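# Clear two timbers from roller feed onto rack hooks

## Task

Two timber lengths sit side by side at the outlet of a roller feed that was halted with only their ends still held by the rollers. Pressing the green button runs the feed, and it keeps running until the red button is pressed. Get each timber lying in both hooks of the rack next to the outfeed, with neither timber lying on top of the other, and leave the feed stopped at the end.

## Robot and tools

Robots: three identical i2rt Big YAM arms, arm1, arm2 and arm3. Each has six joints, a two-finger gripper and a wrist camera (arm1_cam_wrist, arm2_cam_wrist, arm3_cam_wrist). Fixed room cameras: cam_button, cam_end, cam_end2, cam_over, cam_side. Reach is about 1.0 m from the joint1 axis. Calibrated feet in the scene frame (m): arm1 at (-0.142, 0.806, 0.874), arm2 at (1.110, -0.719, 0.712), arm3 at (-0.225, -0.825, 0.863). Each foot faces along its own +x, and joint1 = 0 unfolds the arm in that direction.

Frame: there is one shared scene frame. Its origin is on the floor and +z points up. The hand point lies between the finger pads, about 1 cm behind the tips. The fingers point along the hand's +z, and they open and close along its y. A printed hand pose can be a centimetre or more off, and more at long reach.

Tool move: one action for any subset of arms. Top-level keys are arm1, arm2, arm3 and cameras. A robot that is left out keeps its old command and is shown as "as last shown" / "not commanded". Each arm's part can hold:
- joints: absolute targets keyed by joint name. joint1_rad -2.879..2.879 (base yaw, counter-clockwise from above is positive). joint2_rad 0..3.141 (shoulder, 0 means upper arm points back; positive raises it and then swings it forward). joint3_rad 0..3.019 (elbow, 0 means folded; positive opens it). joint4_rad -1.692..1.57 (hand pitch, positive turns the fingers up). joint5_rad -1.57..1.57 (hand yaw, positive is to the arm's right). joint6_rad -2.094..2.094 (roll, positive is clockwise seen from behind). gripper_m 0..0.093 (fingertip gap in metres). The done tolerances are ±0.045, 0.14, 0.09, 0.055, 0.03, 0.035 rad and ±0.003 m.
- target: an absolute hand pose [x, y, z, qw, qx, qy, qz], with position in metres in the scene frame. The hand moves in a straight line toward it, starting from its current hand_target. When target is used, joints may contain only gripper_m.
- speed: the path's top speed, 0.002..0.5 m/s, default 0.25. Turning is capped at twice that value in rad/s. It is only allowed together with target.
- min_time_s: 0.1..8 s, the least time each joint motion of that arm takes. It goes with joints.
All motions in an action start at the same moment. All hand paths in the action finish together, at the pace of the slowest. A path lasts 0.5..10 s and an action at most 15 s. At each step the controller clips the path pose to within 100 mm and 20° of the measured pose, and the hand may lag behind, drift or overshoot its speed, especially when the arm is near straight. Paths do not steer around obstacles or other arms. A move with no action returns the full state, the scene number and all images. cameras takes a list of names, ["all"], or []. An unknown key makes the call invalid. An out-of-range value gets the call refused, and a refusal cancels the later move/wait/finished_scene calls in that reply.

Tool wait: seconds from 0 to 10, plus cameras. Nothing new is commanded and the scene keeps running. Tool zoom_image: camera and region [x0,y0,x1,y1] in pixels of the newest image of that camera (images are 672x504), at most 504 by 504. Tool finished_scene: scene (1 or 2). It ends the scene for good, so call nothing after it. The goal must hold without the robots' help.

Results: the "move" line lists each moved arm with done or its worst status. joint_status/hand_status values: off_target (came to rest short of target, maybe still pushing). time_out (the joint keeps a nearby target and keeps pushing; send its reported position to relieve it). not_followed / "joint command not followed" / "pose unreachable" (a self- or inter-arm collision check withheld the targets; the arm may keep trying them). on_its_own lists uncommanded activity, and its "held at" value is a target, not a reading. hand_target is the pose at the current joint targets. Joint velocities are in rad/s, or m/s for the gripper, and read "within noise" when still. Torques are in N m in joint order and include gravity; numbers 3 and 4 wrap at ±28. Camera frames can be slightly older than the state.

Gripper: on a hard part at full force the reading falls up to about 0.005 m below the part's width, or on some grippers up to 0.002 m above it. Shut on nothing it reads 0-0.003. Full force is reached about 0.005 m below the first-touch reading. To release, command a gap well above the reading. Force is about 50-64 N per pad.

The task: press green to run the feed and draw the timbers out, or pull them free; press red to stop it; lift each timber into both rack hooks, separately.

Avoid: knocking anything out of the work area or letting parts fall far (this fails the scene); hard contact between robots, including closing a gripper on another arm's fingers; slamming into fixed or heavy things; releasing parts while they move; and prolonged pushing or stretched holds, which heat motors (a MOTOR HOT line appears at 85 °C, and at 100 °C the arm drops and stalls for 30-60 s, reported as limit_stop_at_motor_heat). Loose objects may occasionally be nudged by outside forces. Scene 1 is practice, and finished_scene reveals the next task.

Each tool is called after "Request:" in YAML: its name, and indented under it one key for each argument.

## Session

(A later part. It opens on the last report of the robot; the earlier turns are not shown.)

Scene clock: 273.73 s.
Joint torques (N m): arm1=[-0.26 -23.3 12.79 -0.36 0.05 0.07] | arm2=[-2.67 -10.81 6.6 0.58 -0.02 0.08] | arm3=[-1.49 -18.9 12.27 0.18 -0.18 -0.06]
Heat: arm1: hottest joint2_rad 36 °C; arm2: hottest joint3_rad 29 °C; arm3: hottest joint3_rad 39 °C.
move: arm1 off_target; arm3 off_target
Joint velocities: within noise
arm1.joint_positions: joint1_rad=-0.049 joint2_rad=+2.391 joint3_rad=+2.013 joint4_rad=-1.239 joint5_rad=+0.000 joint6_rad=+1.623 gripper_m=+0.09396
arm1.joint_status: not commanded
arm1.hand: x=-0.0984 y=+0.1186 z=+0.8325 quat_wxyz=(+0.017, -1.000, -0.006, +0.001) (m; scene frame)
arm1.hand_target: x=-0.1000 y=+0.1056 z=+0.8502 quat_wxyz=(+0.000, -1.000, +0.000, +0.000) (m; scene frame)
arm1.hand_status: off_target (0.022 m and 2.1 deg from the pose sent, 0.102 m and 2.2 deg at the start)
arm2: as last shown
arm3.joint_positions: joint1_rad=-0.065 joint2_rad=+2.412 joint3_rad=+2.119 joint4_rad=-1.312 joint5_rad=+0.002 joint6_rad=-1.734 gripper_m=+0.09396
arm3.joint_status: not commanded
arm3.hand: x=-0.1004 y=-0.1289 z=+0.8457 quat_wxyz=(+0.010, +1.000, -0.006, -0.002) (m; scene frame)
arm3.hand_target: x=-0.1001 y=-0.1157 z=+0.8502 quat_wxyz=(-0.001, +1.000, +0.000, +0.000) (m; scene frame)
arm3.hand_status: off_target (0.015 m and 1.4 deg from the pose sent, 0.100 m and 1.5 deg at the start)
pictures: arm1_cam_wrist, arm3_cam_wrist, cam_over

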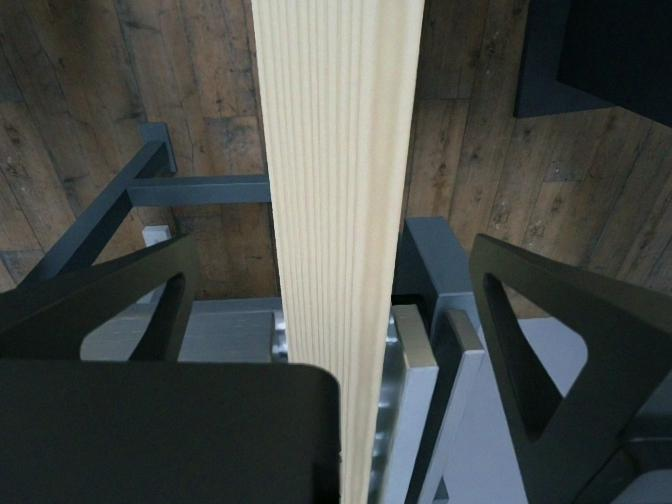

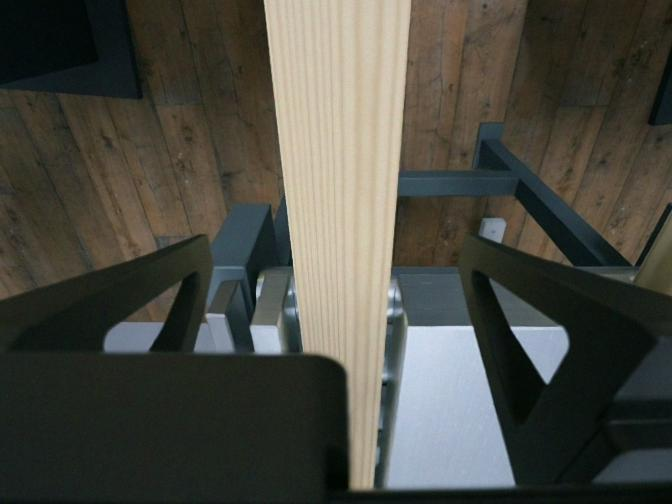

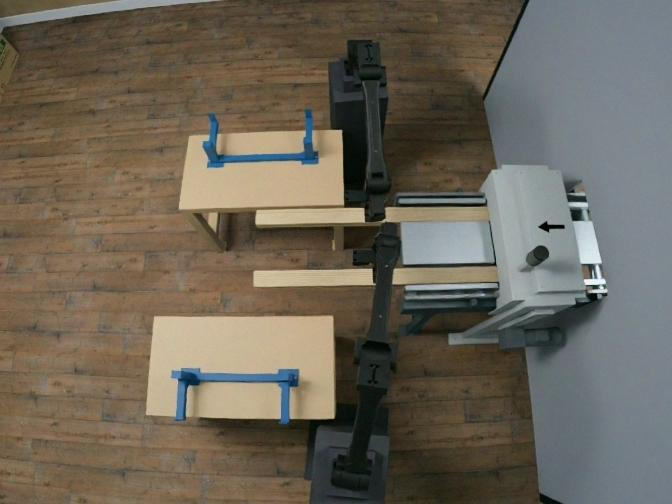

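Request:
move:
  arm1: {"target": [-0.1, 0.105, 0.782, 0, 1, 0, 0], "speed": 0.1}
  arm3: {"target": [-0.1, -0.114, 0.77, 0, 1, 0, 0], "speed": 0.1}
  cameras: ["arm1_cam_wrist","arm3_cam_wrist","cam_end","cam_end2"]

Scene clock: 296.83 s.
Joint torques (N m): arm1=[0.21 -22.42 9.58 0.62 0.05 0.07] | arm2=[-2.61 -10.81 6.6 0.59 -0.02 0.08] | arm3=[-1.55 -19.19 9.31 0.9 -0.18 -0.06]
Heat: arm1: hottest joint3_rad 33 °C; arm2: hottest joint3_rad 28 °C; arm3: hottest joint3_rad 41 °C.
move: arm1 off_target; arm3 off_target
Joint velocities: within noise
arm1.joint_positions: joint1_rad=-0.049 joint2_rad=+2.447 joint3_rad=+2.013 joint4_rad=-1.144 joint5_rad=+0.000 joint6_rad=+1.623 gripper_m=+0.09396
arm1.joint_status: not commanded
arm1.hand: x=-0.0976 y=+0.1058 z=+0.7942 quat_wxyz=(-0.002, -1.000, -0.006, +0.000) (m; scene frame)
arm1.hand_target: x=-0.0999 y=+0.1053 z=+0.7820 quat_wxyz=(+0.000, -1.000, +0.000, +0.000) (m; scene frame)
arm1.hand_status: off_target (0.012 m and 0.7 deg from the pose sent, 0.052 m and 2.1 deg at the start)
arm2: as last shown
arm3.joint_positions: joint1_rad=-0.065 joint2_rad=+2.503 joint3_rad=+2.119 joint4_rad=-1.199 joint5_rad=+0.002 joint6_rad=-1.734 gripper_m=+0.09396
arm3.joint_status: not commanded
arm3.hand: x=-0.0985 y=-0.1176 z=+0.7820 quat_wxyz=(+0.000, +1.000, -0.006, +0.000) (m; scene frame)
arm3.hand_target: x=-0.1000 y=-0.1144 z=+0.7700 quat_wxyz=(+0.000, +1.000, +0.000, +0.000) (m; scene frame)
arm3.hand_status: off_target (0.013 m and 0.7 deg from the pose sent, 0.077 m and 1.4 deg at the start)
pictures: arm1_cam_wrist, arm3_cam_wrist, cam_end, cam_end2

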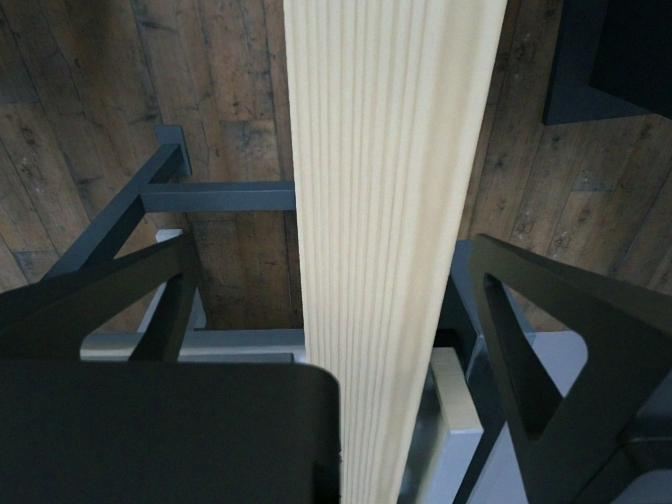

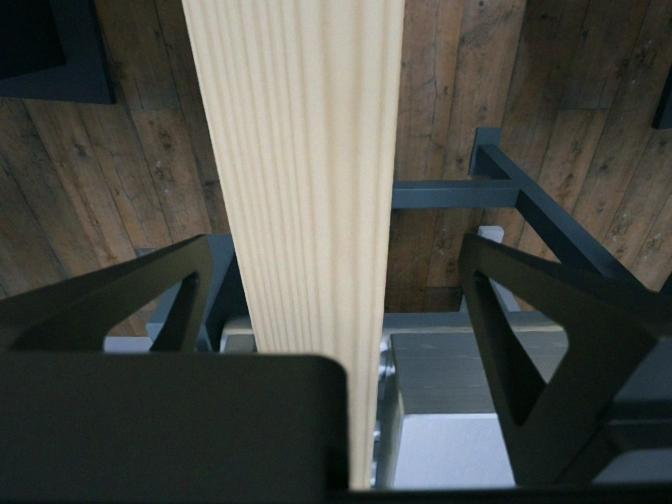

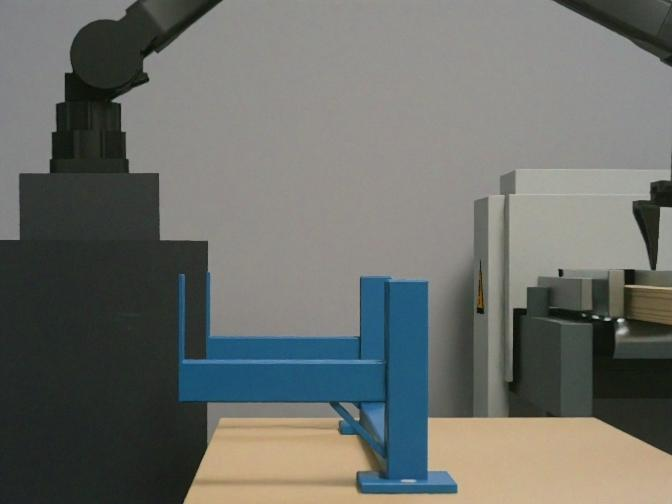

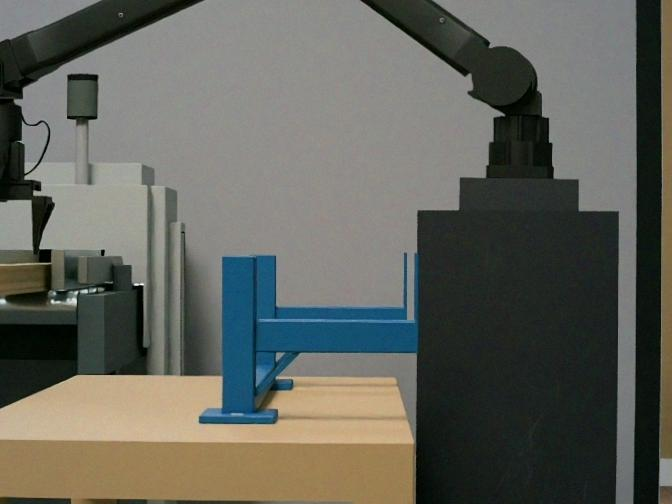

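Request:
move:
  arm1: {"target": [-0.1, 0.119, 0.752, 0, 1, 0, 0], "speed": 0.1}
  arm3: {"target": [-0.1, -0.125, 0.753, 0, 1, 0, 0], "speed": 0.1}
  cameras: ["arm1_cam_wrist","arm3_cam_wrist","cam_end","cam_end2"]

Scene clock: 305.40 s.
Joint torques (N m): arm1=[0.15 -20.78 8.91 0.64 0.05 0.06] | arm2=[-2.61 -10.81 6.58 0.59 -0.02 0.08] | arm3=[-1.79 -19.72 7.64 0.98 -0.19 -0.06]
Heat: arm1: hottest joint3_rad 32 °C; arm2: hottest joint3_rad 28 °C; arm3: hottest joint3_rad 40 °C.
move: arm1 off_target; arm3 off_target
Joint velocities: within noise
arm1.joint_positions: joint1_rad=-0.049 joint2_rad=+2.448 joint3_rad=+1.939 joint4_rad=-1.060 joint5_rad=+0.000 joint6_rad=+1.624 gripper_m=+0.09396
arm1.joint_status: not commanded
arm1.hand: x=-0.0982 y=+0.1162 z=+0.7683 quat_wxyz=(-0.007, -1.000, -0.005, -0.001) (m; scene frame)
arm1.hand_target: x=-0.0999 y=+0.1193 z=+0.7524 quat_wxyz=(+0.000, -1.000, +0.000, +0.000) (m; scene frame)
arm1.hand_status: off_target (0.017 m and 1.0 deg from the pose sent, 0.044 m and 0.7 deg at the start)
arm2: as last shown
arm3.joint_positions: joint1_rad=-0.065 joint2_rad=+2.503 joint3_rad=+2.072 joint4_rad=-1.141 joint5_rad=+0.002 joint6_rad=-1.737 gripper_m=+0.09396
arm3.joint_status: not commanded
arm3.hand: x=-0.0992 y=-0.1217 z=+0.7654 quat_wxyz=(-0.005, +1.000, -0.005, +0.001) (m; scene frame)
arm3.hand_target: x=-0.0999 y=-0.1252 z=+0.7530 quat_wxyz=(+0.000, +1.000, +0.000, +0.000) (m; scene frame)
arm3.hand_status: off_target (0.013 m and 0.8 deg from the pose sent, 0.030 m and 0.7 deg at the start)
pictures: arm1_cam_wrist, arm3_cam_wrist, cam_end, cam_end2

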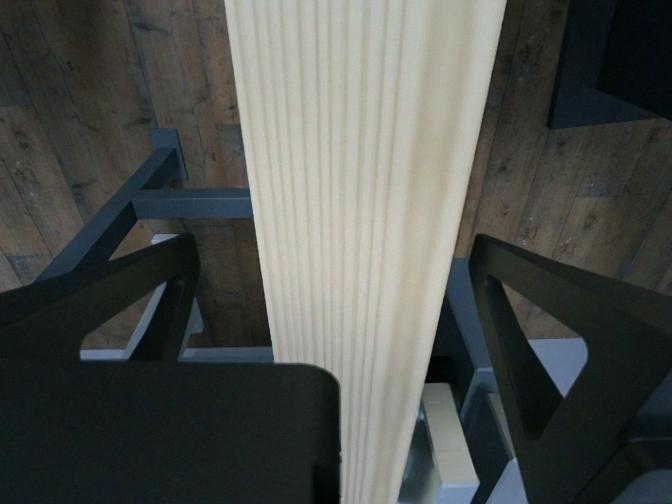

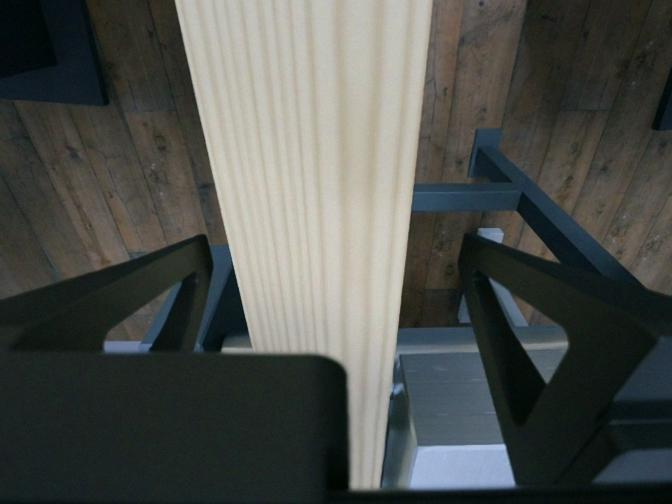

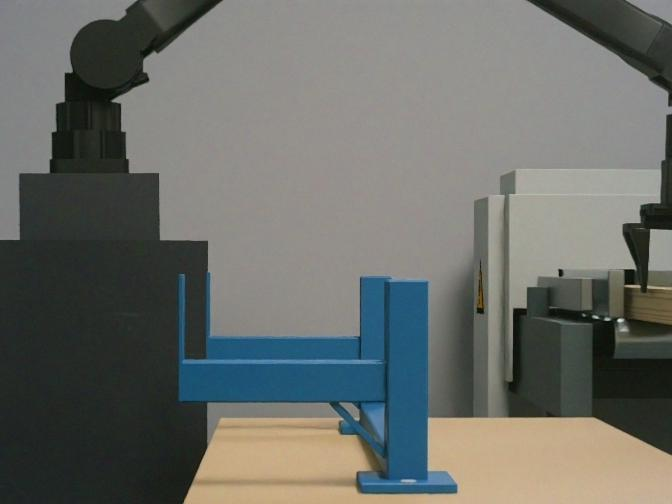

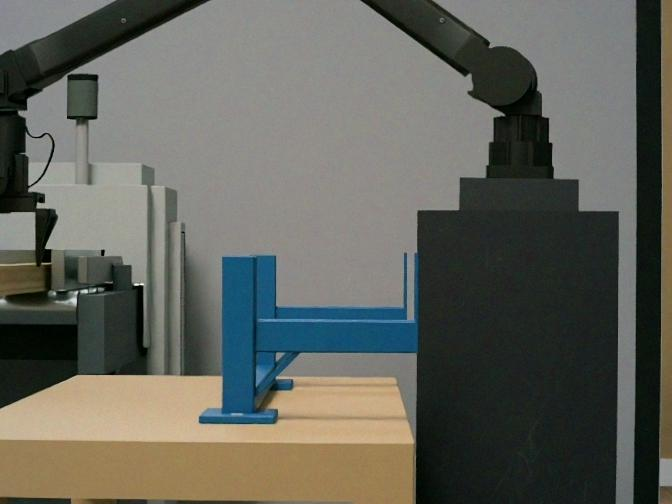

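Request:
move:
  arm1: {"target": [-0.1, 0.124, 0.726, 0, 1, 0, 0], "speed": 0.1}
  arm3: {"target": [-0.1, -0.129, 0.73, 0, 1, 0, 0], "speed": 0.1}
  cameras: ["arm1_cam_wrist","arm3_cam_wrist","cam_end","cam_end2"]

Scene clock: 324.13 s.
Joint torques (N m): arm1=[0.09 -20.95 8.9 0.59 0.05 0.08] | arm2=[-2.55 -10.81 6.58 0.59 -0.02 0.08] | arm3=[-1.79 -18.61 7.5 0.96 -0.19 -0.06]
Heat: arm1: hottest joint2_rad 32 °C; arm2: hottest joint3_rad 28 °C; arm3: hottest joint3_rad 37 °C.
move: arm1 off_target; arm3 off_target
Joint velocities: within noise
arm1.joint_positions: joint1_rad=-0.049 joint2_rad=+2.477 joint3_rad=+1.913 joint4_rad=-1.009 joint5_rad=+0.000 joint6_rad=+1.625 gripper_m=+0.09396
arm1.joint_status: not commanded
arm1.hand: x=-0.0986 y=+0.1223 z=+0.7400 quat_wxyz=(-0.004, -1.000, -0.005, -0.001) (m; scene frame)
arm1.hand_target: x=-0.0999 y=+0.1244 z=+0.7262 quat_wxyz=(+0.000, -1.000, +0.000, +0.000) (m; scene frame)
arm1.hand_status: off_target (0.014 m and 0.8 deg from the pose sent, 0.043 m and 1.0 deg at the start)
arm2: as last shown
arm3.joint_positions: joint1_rad=-0.065 joint2_rad=+2.510 joint3_rad=+2.048 joint4_rad=-1.096 joint5_rad=+0.002 joint6_rad=-1.738 gripper_m=+0.09396
arm3.joint_status: not commanded
arm3.hand: x=-0.0993 y=-0.1220 z=+0.7526 quat_wxyz=(-0.012, +1.000, -0.004, +0.002) (m; scene frame)
arm3.hand_target: x=-0.1000 y=-0.1296 z=+0.7304 quat_wxyz=(+0.000, +1.000, +0.000, +0.000) (m; scene frame)
arm3.hand_status: off_target (0.024 m and 1.5 deg from the pose sent, 0.036 m and 0.8 deg at the start)
pictures: arm1_cam_wrist, arm3_cam_wrist, cam_end, cam_end2

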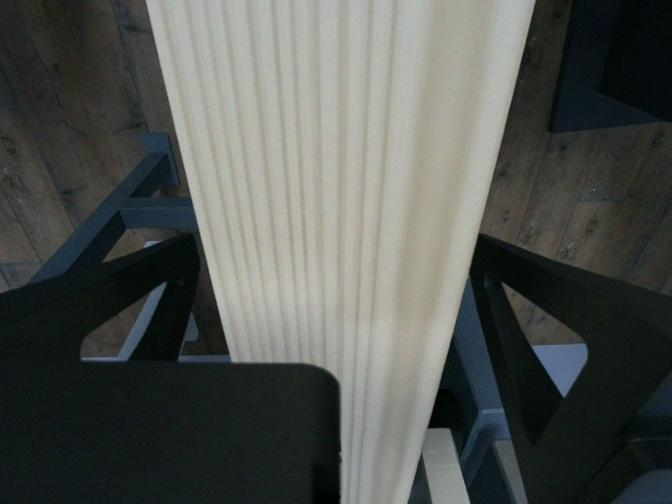

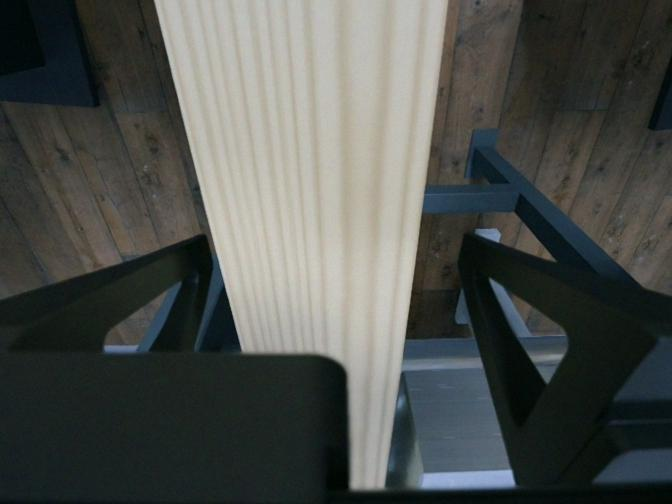

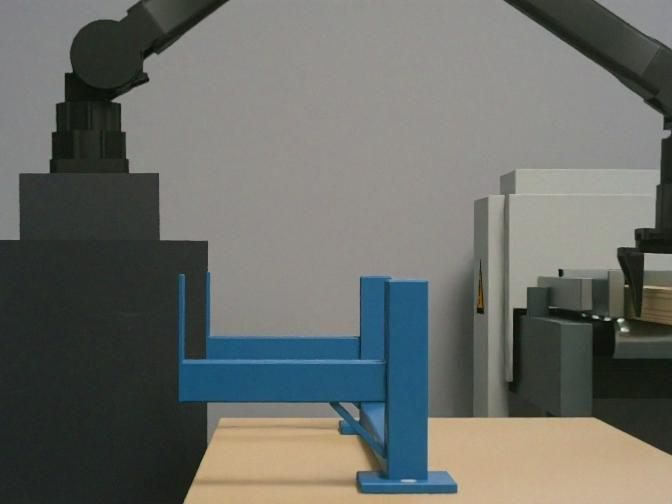

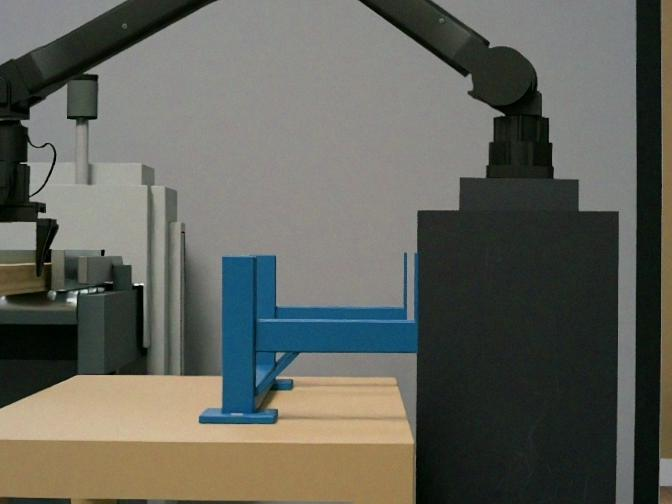

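Request:
move:
  arm3: {"target": [-0.1, -0.131, 0.714, 0, 1, 0, 0], "speed": 0.1}

Request:
move:
  arm1: {"joints": {"gripper_m": 0.04}}
  arm3: {"joints": {"gripper_m": 0.04}}
  cameras: ["arm1_cam_wrist","arm3_cam_wrist","cam_end","cam_end2"]

Scene clock: 338.17 s.
Joint torques (N m): arm1=[0.15 -20.95 8.85 0.61 0.06 0.07] | arm2=[-2.61 -10.81 6.6 0.58 -0.02 0.08] | arm3=[-1.9 -18.78 7.53 0.96 -0.19 -0.05]
Heat: arm1: hottest joint2_rad 34 °C; arm2: hottest joint3_rad 28 °C; arm3: hottest joint3_rad 36 °C.
move: arm3 off_target
Joint velocities: within noise
arm1, arm2: as last shown
arm3.joint_positions: joint1_rad=-0.065 joint2_rad=+2.532 joint3_rad=+2.038 joint4_rad=-1.068 joint5_rad=+0.002 joint6_rad=-1.738 gripper_m=+0.09396
arm3.joint_status: not commanded
arm3.hand: x=-0.0999 y=-0.1249 z=+0.7341 quat_wxyz=(-0.010, +1.000, -0.004, +0.002) (m; scene frame)
arm3.hand_target: x=-0.1000 y=-0.1315 z=+0.7143 quat_wxyz=(+0.000, +1.000, +0.000, +0.000) (m; scene frame)
arm3.hand_status: off_target (0.021 m and 1.3 deg from the pose sent, 0.040 m and 1.5 deg at the start)
pictures: none

Scene clock: 338.77 s.
Joint torques (N m): arm1=[0.09 -21.01 8.96 0.62 0.05 0.08] | arm2=[-2.61 -10.87 6.6 0.58 -0.02 0.08] | arm3=[-1.96 -18.78 7.72 1.06 -0.2 -0.02]
Heat: arm1: hottest joint2_rad 34 °C; arm2: hottest joint3_rad 28 °C; arm3: hottest joint3_rad 36 °C.
move: arm1 off_target; arm3 off_target
Joint velocities: within noise
arm1.joint_positions: joint1_rad=-0.049 joint2_rad=+2.477 joint3_rad=+1.911 joint4_rad=-1.010 joint5_rad=+0.000 joint6_rad=+1.623 gripper_m=+0.06191
arm1.joint_status: gripper_m off_target (ended at +0.06194, target +0.04000)
arm1.hand: x=-0.0986 y=+0.1231 z=+0.7395 quat_wxyz=(-0.004, -1.000, -0.006, +0.000) (m; scene frame)
arm1.hand_target: x=-0.0999 y=+0.1243 z=+0.7262 quat_wxyz=(+0.000, -1.000, +0.000, +0.000) (m; scene frame)
arm1.hand_status: not commanded
arm2: as last shown
arm3.joint_positions: joint1_rad=-0.065 joint2_rad=+2.532 joint3_rad=+2.035 joint4_rad=-1.071 joint5_rad=+0.002 joint6_rad=-1.742 gripper_m=+0.06370
arm3.joint_status: gripper_m off_target (ended at +0.06373, target +0.04000)
arm3.hand: x=-0.1001 y=-0.1267 z=+0.7332 quat_wxyz=(-0.007, +1.000, -0.002, +0.002) (m; scene frame)
arm3.hand_target: x=-0.1000 y=-0.1315 z=+0.7144 quat_wxyz=(+0.000, +1.000, +0.000, +0.000) (m; scene frame)
arm3.hand_status: not commanded
pictures: arm1_cam_wrist, arm3_cam_wrist, cam_end, cam_end2

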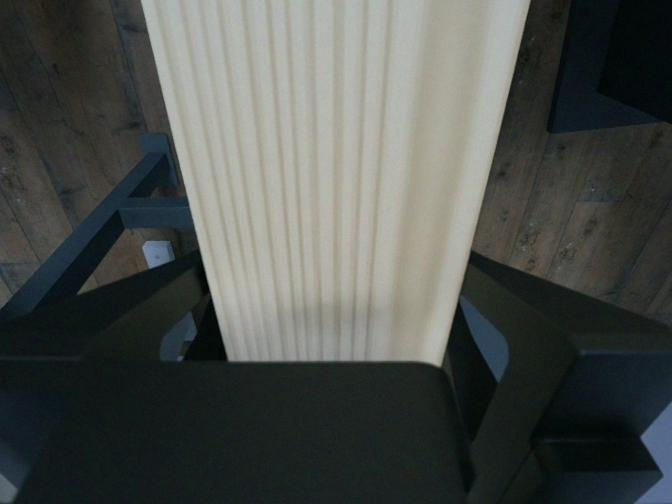

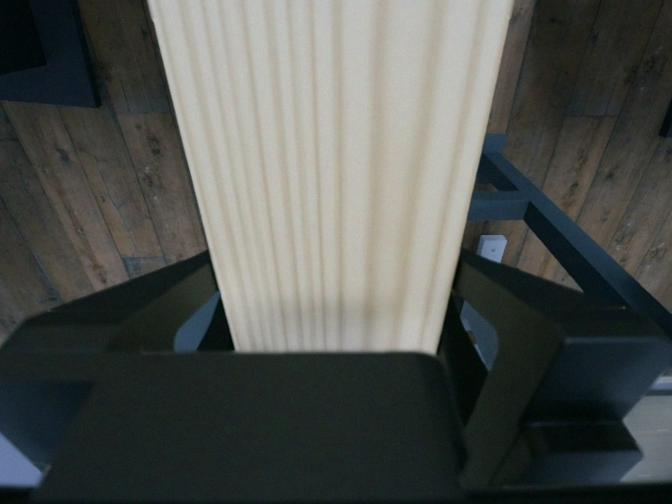

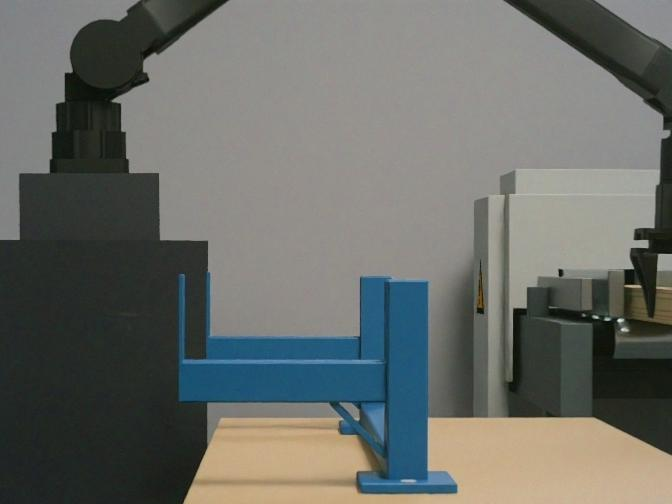

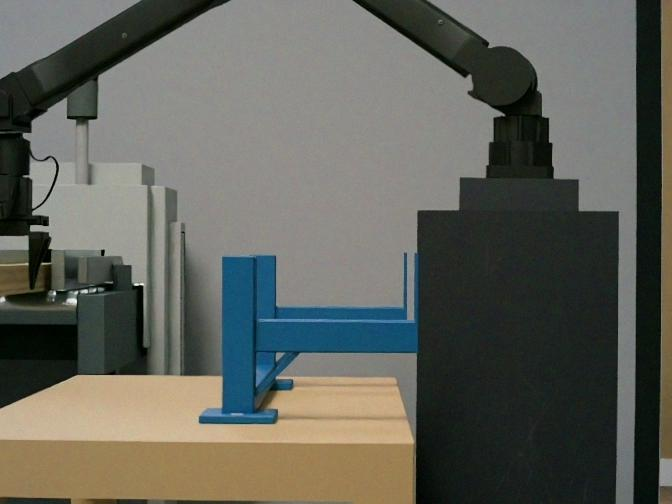

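Request:
move:
  arm2: {"target": [0.979, -0.378, 0.797, 0, 0.7071, -0.7071, 0], "speed": 0.08}
  cameras: ["cam_button","cam_over"]

Request:
move:
  arm2: {"target": [0.99, -0.378, 0.83, 0, 0.7071, -0.7071, 0]}
  cameras: ["cam_button","cam_over"]

Request:
move:
  arm2: {"target": [1.038, -0.378, 0.825, 0, 0.7071, -0.7071, 0]}

Request:
move:
  arm2: {"target": [1.038, -0.378, 0.797, 0, 0.7071, -0.7071, 0], "speed": 0.08}
  cameras: ["cam_button","cam_over","arm1_cam_wrist","arm2_cam_wrist"]

Scene clock: 357.67 s.
Joint torques (N m): arm1=[5.54 -22.18 9.22 0.29 -0.83 0.55] | arm2=[-1.49 -7.41 5.18 1.36 -0.01 0.24] | arm3=[-6.83 -19.9 7.94 0.76 0.62 -0.49]
Heat: arm1: hottest joint2_rad 35 °C; arm2: hottest joint3_rad 27 °C; arm3: hottest joint3_rad 35 °C.
move: arm2 off_target
Joint velocities: within noise
arm1.joint_positions: joint1_rad=-0.107 joint2_rad=+2.495 joint3_rad=+1.908 joint4_rad=-1.003 joint5_rad=+0.024 joint6_rad=+1.572 gripper_m=+0.06191
arm1.joint_status: not commanded
arm1.hand: x=-0.1419 y=+0.1266 z=+0.7267 quat_wxyz=(+0.004, -1.000, -0.003, +0.011) (m; scene frame)
arm1.hand_target: x=-0.1000 y=+0.1243 z=+0.7262 quat_wxyz=(+0.000, -1.000, +0.000, +0.000) (m; scene frame)
arm1.hand_status: not commanded
arm2.joint_positions: joint1_rad=+0.121 joint2_rad=+1.382 joint3_rad=+0.943 joint4_rad=-1.109 joint5_rad=-0.014 joint6_rad=+0.348 gripper_m=+0.00050
arm2.joint_status: not commanded
arm2.hand: x=+0.9820 y=-0.3730 z=+0.8172 quat_wxyz=(-0.006, +0.706, -0.708, -0.011) (m; scene frame)
arm2.hand_target: x=+0.9795 y=-0.3788 z=+0.7980 quat_wxyz=(+0.000, +0.707, -0.707, +0.000) (m; scene frame)
arm2.hand_status: off_target (0.021 m and 1.4 deg from the pose sent, 0.042 m and 1.0 deg at the start)
arm3: as last shown
arm3.joint_positions: joint1_rad=-0.007 joint2_rad=+2.547 joint3_rad=+2.030 joint4_rad=-1.064 joint5_rad=-0.021 joint6_rad=-1.696 gripper_m=+0.06370
arm3.hand: x=-0.1456 y=-0.1245 z=+0.7210 quat_wxyz=(-0.002, +1.000, +0.004, -0.011) (m; scene frame)
pictures: cam_button, cam_over

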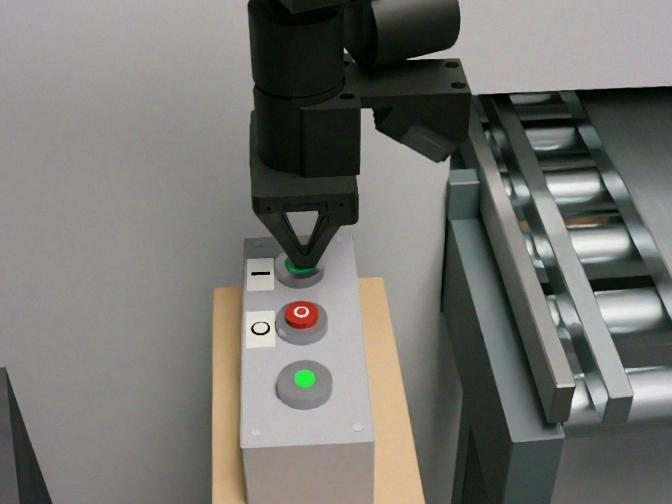

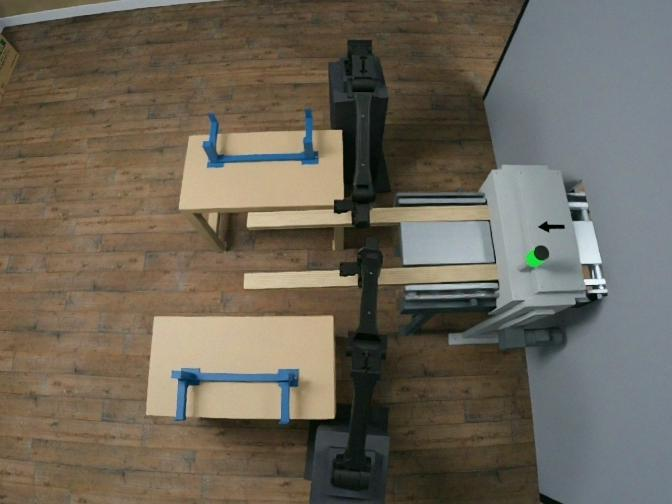

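Scene clock: 358.73 s.
Joint torques (N m): arm1=[5.77 -22.18 9.28 0.29 -0.83 0.55] | arm2=[-3.19 -9.58 8.51 -0.27 -0.01 0.03] | arm3=[-6.83 -19.84 7.95 0.77 0.62 -0.5]
Heat: arm1: hottest joint2_rad 35 °C; arm2: hottest joint3_rad 27 °C; arm3: hottest joint3_rad 35 °C.
move: arm2 done
Joint velocities: within noise
arm1, arm3: as last shown
arm2.joint_positions: joint1_rad=+0.115 joint2_rad=+1.366 joint3_rad=+0.943 joint4_rad=-1.158 joint5_rad=-0.014 joint6_rad=+0.341 gripper_m=+0.00050
arm2.joint_status: not commanded
arm2.hand: x=+0.9879 y=-0.3836 z=+0.8226 quat_wxyz=(+0.002, +0.707, -0.707, +0.005) (m; scene frame)
arm2.hand_target: x=+0.9900 y=-0.3781 z=+0.8300 quat_wxyz=(+0.000, +0.707, -0.707, +0.000) (m; scene frame)
arm2.hand_status: done (0.009 m and 0.6 deg from the pose sent, 0.016 m and 1.4 deg at the start)
pictures: cam_button, cam_over

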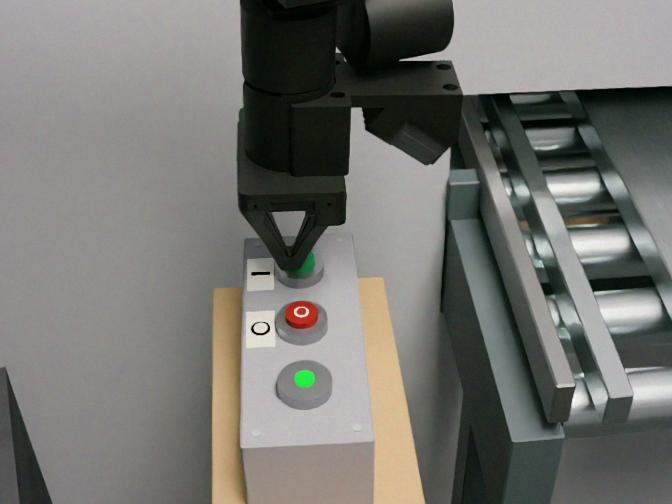

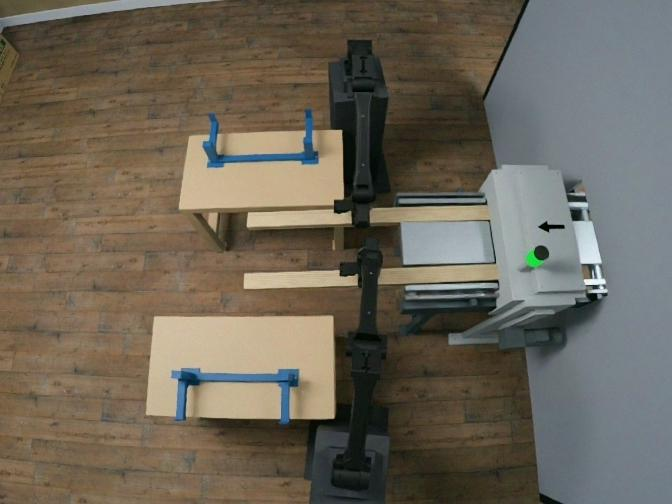

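Scene clock: 360.03 s.
Joint torques (N m): arm1=[5.6 -22.36 9.21 0.32 -0.83 0.56] | arm2=[-2.96 -9.99 6.48 0.21 -0.02 0] | arm3=[-6.83 -19.84 7.94 0.79 0.62 -0.49]
Heat: arm1: hottest joint2_rad 35 °C; arm2: hottest joint3_rad 27 °C; arm3: hottest joint3_rad 35 °C.
move: arm2 done
Joint velocities: within noise
arm1, arm3: as last shown
arm2.joint_positions: joint1_rad=-0.018 joint2_rad=+1.350 joint3_rad=+0.931 joint4_rad=-1.158 joint5_rad=-0.014 joint6_rad=+0.211 gripper_m=+0.00050
arm2.joint_status: not commanded
arm2.hand: x=+1.0344 y=-0.3752 z=+0.8243 quat_wxyz=(+0.001, +0.706, -0.708, +0.002) (m; scene frame)
arm2.hand_target: x=+1.0380 y=-0.3779 z=+0.8250 quat_wxyz=(+0.000, +0.707, -0.707, +0.000) (m; scene frame)
arm2.hand_status: done (0.005 m and 0.3 deg from the pose sent, 0.050 m and 0.6 deg at the start)
pictures: none

Scene clock: 361.03 s.
Joint torques (N m): arm1=[5.54 -22.3 9.2 0.29 -0.82 0.54] | arm2=[-2.96 -6.77 5.09 1.5 -0.03 0.02] | arm3=[-6.77 -19.9 7.94 0.77 0.62 -0.5]
Heat: arm1: hottest joint2_rad 35 °C; arm2: hottest joint3_rad 27 °C; arm3: hottest joint3_rad 35 °C.
move: arm2 off_target
Joint velocities: within noise
arm1, arm3: as last shown
arm2.joint_positions: joint1_rad=-0.018 joint2_rad=+1.343 joint3_rad=+0.902 joint4_rad=-1.112 joint5_rad=-0.014 joint6_rad=+0.211 gripper_m=+0.00050
arm2.joint_status: not commanded
arm2.hand: x=+1.0346 y=-0.3754 z=+0.8166 quat_wxyz=(-0.006, +0.706, -0.708, -0.008) (m; scene frame)
arm2.hand_target: x=+1.0381 y=-0.3789 z=+0.7979 quat_wxyz=(+0.000, +0.707, -0.707, +0.000) (m; scene frame)
arm2.hand_status: off_target (0.020 m and 1.1 deg from the pose sent, 0.028 m and 0.3 deg at the start)
pictures: arm1_cam_wrist, arm2_cam_wrist, cam_button, cam_over

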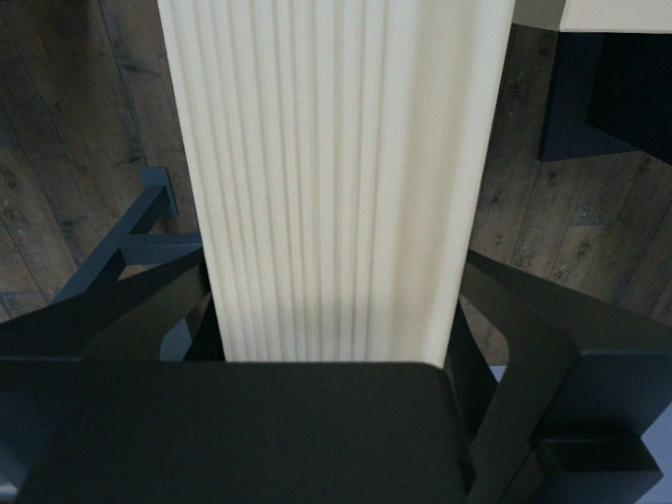

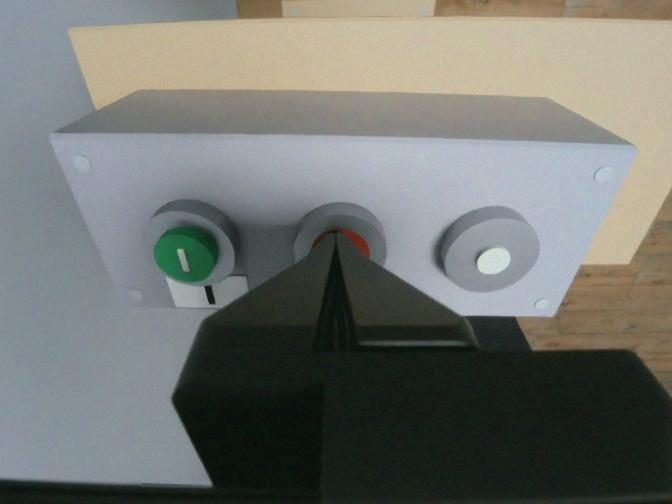

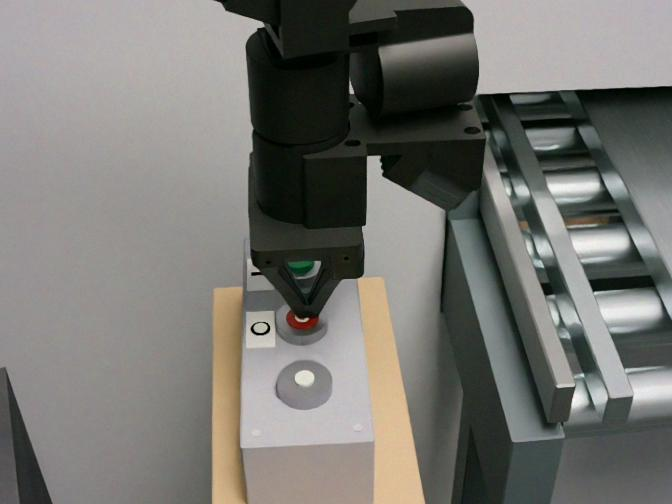

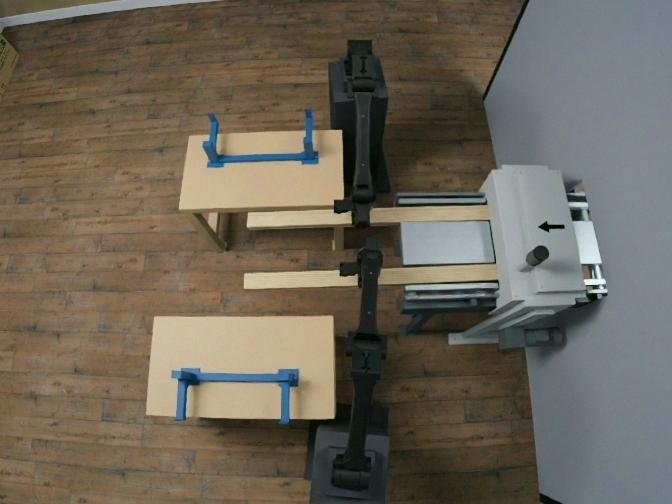

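Request:
zoom_image:
  camera: "cam_over"
  region: [380, 180, 520, 310]

Scaled by 3.600 from the camera's 672x504 image, which has a finer 960x720 frame.

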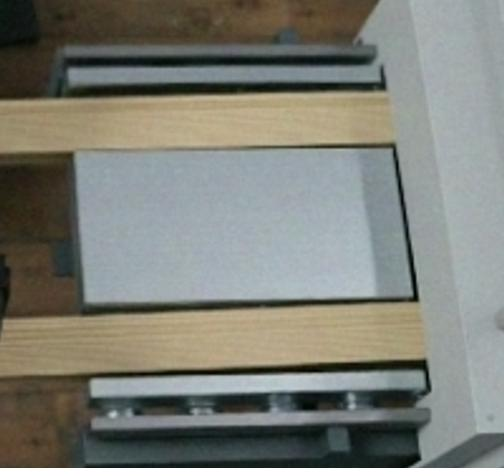

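Request:
move:
  arm1: {"target": [-0.2, 0.124, 0.735, 0, 1, 0, 0], "speed": 0.1}
  arm3: {"target": [-0.2, -0.129, 0.73, 0, 1, 0, 0], "speed": 0.1}
  arm2: {"target": [1.04, -0.38, 0.85, 0, 0.7071, -0.7071, 0]}
  cameras: ["arm1_cam_wrist","cam_button","cam_over"]

Request:
zoom_image:
  camera: "cam_over"
  region: [220, 160, 620, 360]

Scene clock: 383.57 s.
Joint torques (N m): arm1=[0.97 -25.52 9.99 -0.36 0.39 -0.16] | arm2=[-3.25 -9.29 11.26 -0.34 0.01 0.01] | arm3=[3.19 -22.12 6.56 0.17 -0.51 0.74]
Heat: arm1: hottest joint2_rad 35 °C; arm2: hottest joint3_rad 28 °C; arm3: hottest joint3_rad 35 °C.
move: arm1 off_target; arm2 off_target; arm3 off_target
Joint velocities: within noise
arm1.joint_positions: joint1_rad=-0.202 joint2_rad=+2.527 joint3_rad=+1.897 joint4_rad=-1.003 joint5_rad=-0.008 joint6_rad=+1.505 gripper_m=+0.06188
arm1.joint_status: not commanded
arm1.hand: x=-0.1994 y=+0.1436 z=+0.7020 quat_wxyz=(+0.025, -1.000, +0.011, -0.007) (m; scene frame)
arm1.hand_target: x=-0.1998 y=+0.1248 z=+0.7349 quat_wxyz=(+0.000, -1.000, +0.000, +0.000) (m; scene frame)
arm1.hand_status: off_target (0.038 m and 3.3 deg from the pose sent, 0.059 m and 1.4 deg at the start)
arm2.joint_positions: joint1_rad=-0.020 joint2_rad=+1.313 joint3_rad=+0.902 joint4_rad=-1.218 joint5_rad=-0.014 joint6_rad=+0.205 gripper_m=+0.00050
arm2.joint_status: not commanded
arm2.hand: x=+1.0404 y=-0.4004 z=+0.8266 quat_wxyz=(+0.015, +0.706, -0.707, +0.024) (m; scene frame)
arm2.hand_target: x=+1.0402 y=-0.3811 z=+0.8501 quat_wxyz=(-0.001, +0.707, -0.707, +0.000) (m; scene frame)
arm2.hand_status: off_target (0.031 m and 3.2 deg from the pose sent, 0.034 m and 1.1 deg at the start)
arm3.joint_positions: joint1_rad=+0.014 joint2_rad=+2.532 joint3_rad=+1.998 joint4_rad=-1.044 joint5_rad=+0.009 joint6_rad=-1.677 gripper_m=+0.06370
arm3.joint_status: not commanded
arm3.hand: x=-0.1554 y=-0.1283 z=+0.7206 quat_wxyz=(-0.002, +1.000, +0.005, +0.005) (m; scene frame)
arm3.hand_target: x=-0.1987 y=-0.1296 z=+0.7294 quat_wxyz=(+0.000, +1.000, +0.001, +0.000) (m; scene frame)
arm3.hand_status: off_target (0.046 m and 0.8 deg from the pose sent, 0.055 m and 1.4 deg at the start)
pictures: arm1_cam_wrist, cam_button, cam_over

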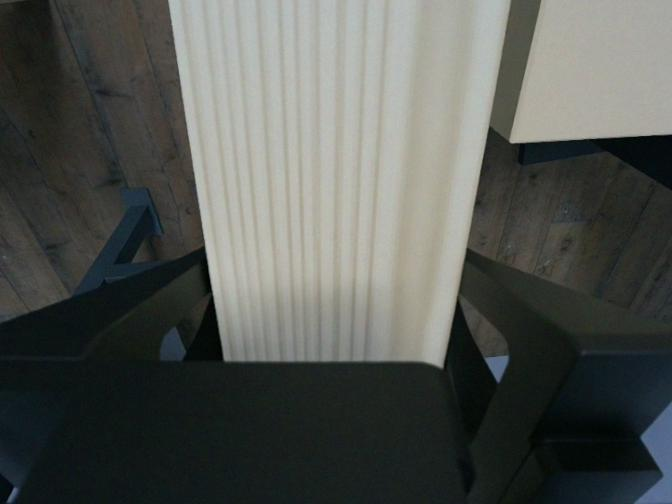

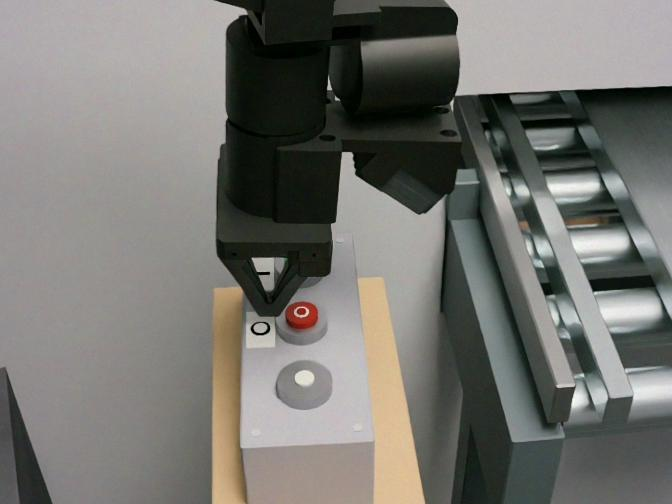

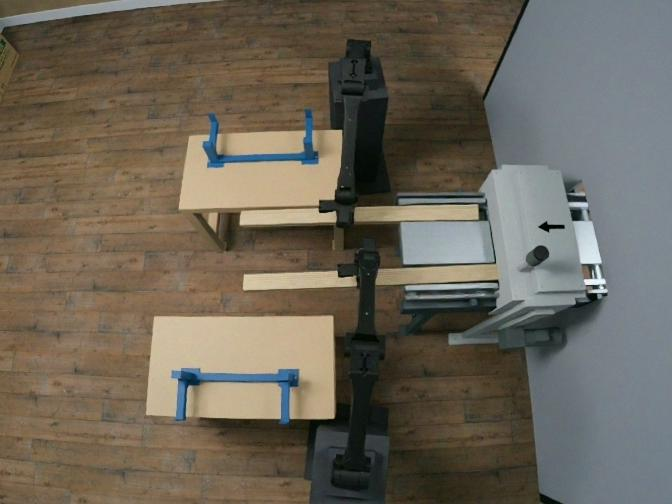

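Scaled by 1.260 from the camera's 672x504 image, which has a finer 960x720 frame.

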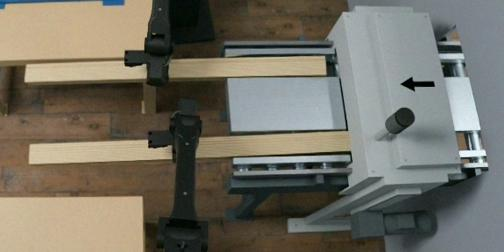

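Request:
move:
  arm1: {"target": [-0.07, 0.122, 0.735, 0, 1, 0, 0], "speed": 0.08}
  arm3: {"target": [-0.16, -0.129, 0.735, 0, 1, 0, 0], "speed": 0.1}
  arm2: {"target": [0.99, -0.377, 0.86, 0, 0.7071, -0.7071, 0]}
  cameras: ["arm1_cam_wrist","cam_button","cam_over","cam_end2"]

Request:
zoom_image:
  camera: "cam_over"
  region: [220, 160, 620, 360]

Scene clock: 425.13 s.
Joint torques (N m): arm1=[9.23 -25.52 10.33 -0.64 -1.15 0.66] | arm2=[-1.55 -7.88 11.63 -0.31 -0.03 0.26] | arm3=[-4.89 -23.82 9.26 -0.38 -0.33 0.15]
Heat: arm1: hottest joint2_rad 37 °C; arm2: hottest joint3_rad 33 °C; arm3: hottest joint3_rad 34 °C.
move: arm1 off_target; arm2 off_target; arm3 off_target
Joint velocities: within noise
arm1.joint_positions: joint1_rad=-0.108 joint2_rad=+2.527 joint3_rad=+1.892 joint4_rad=-0.996 joint5_rad=+0.027 joint6_rad=+1.597 gripper_m=+0.06180
arm1.joint_status: not commanded
arm1.hand: x=-0.1436 y=+0.1415 z=+0.7007 quat_wxyz=(+0.024, -1.000, +0.011, +0.014) (m; scene frame)
arm1.hand_target: x=-0.0715 y=+0.1263 z=+0.7341 quat_wxyz=(+0.001, -1.000, -0.001, -0.002) (m; scene frame)
arm1.hand_status: off_target (0.084 m and 3.4 deg from the pose sent, 0.135 m and 3.3 deg at the start)
arm2.joint_positions: joint1_rad=+0.090 joint2_rad=+1.322 joint3_rad=+0.958 joint4_rad=-1.243 joint5_rad=-0.014 joint6_rad=+0.314 gripper_m=+0.00050
arm2.joint_status: not commanded
arm2.hand: x=+1.0005 y=-0.3949 z=+0.8430 quat_wxyz=(+0.008, +0.707, -0.707, +0.016) (m; scene frame)
arm2.hand_target: x=+0.9903 y=-0.3779 z=+0.8600 quat_wxyz=(+0.000, +0.707, -0.707, +0.000) (m; scene frame)
arm2.hand_status: off_target (0.027 m and 2.0 deg from the pose sent, 0.065 m and 3.3 deg at the start)
arm3.joint_positions: joint1_rad=+0.055 joint2_rad=+2.555 joint3_rad=+1.962 joint4_rad=-1.041 joint5_rad=+0.006 joint6_rad=-1.674 gripper_m=+0.06370
arm3.joint_status: not commanded
arm3.hand: x=-0.1857 y=-0.1481 z=+0.6935 quat_wxyz=(+0.026, +0.999, +0.024, +0.001) (m; scene frame)
arm3.hand_target: x=-0.1601 y=-0.1303 z=+0.7344 quat_wxyz=(+0.000, +1.000, +0.000, +0.000) (m; scene frame)
arm3.hand_status: off_target (0.052 m and 4.0 deg from the pose sent, 0.015 m and 0.8 deg at the start)
pictures: arm1_cam_wrist, cam_button, cam_end2, cam_over

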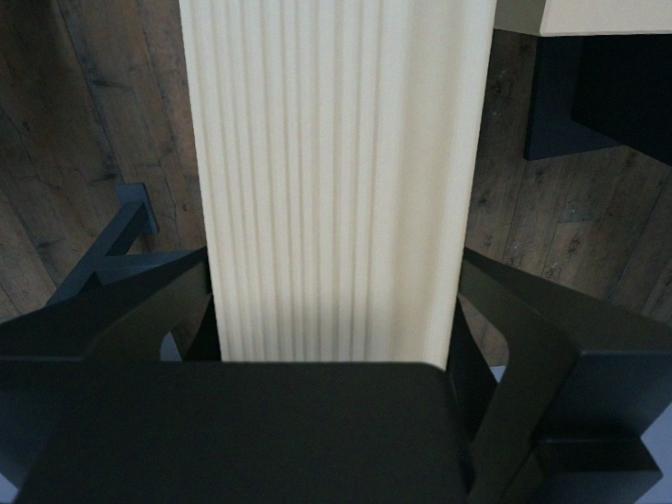

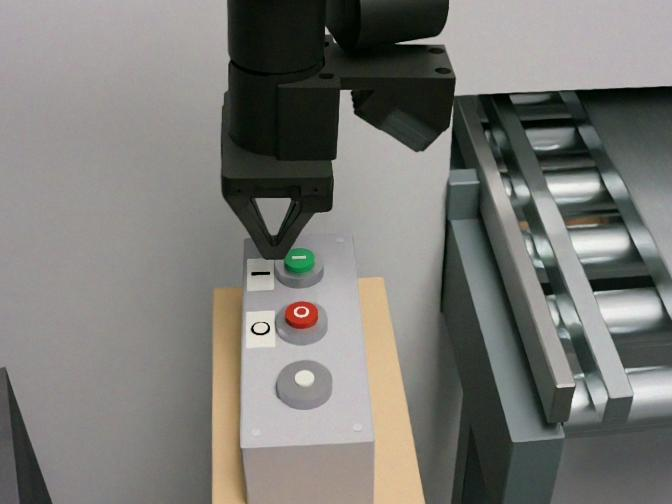

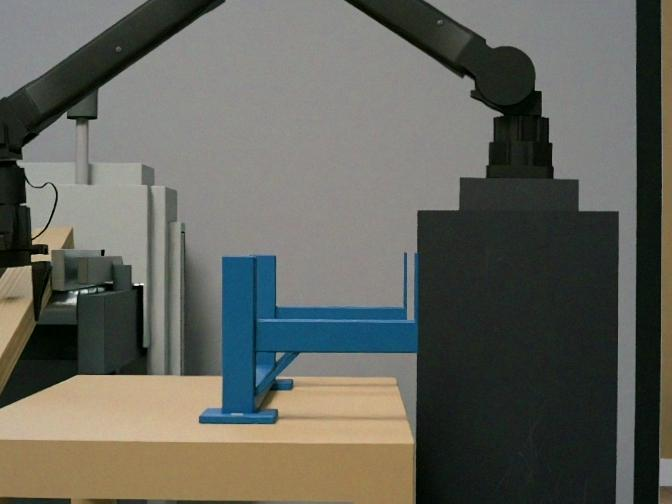

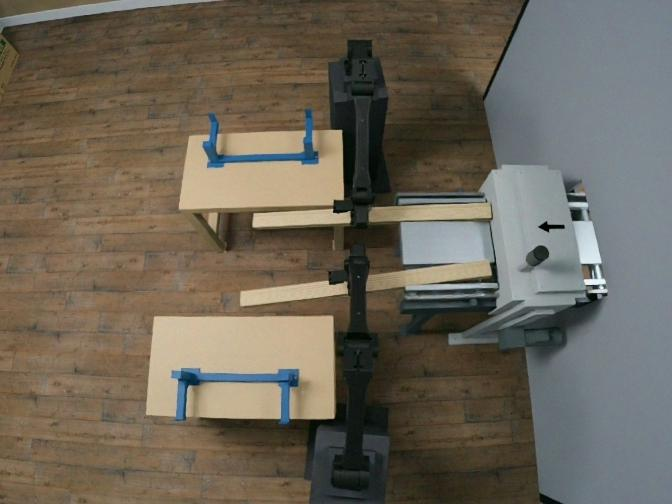

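Scaled by 1.260 from the camera's 672x504 image, which has a finer 960x720 frame.

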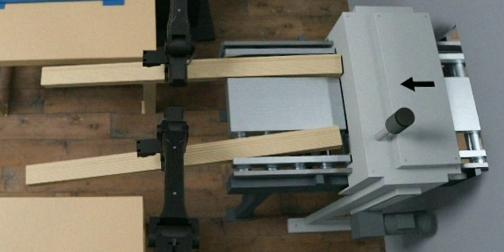

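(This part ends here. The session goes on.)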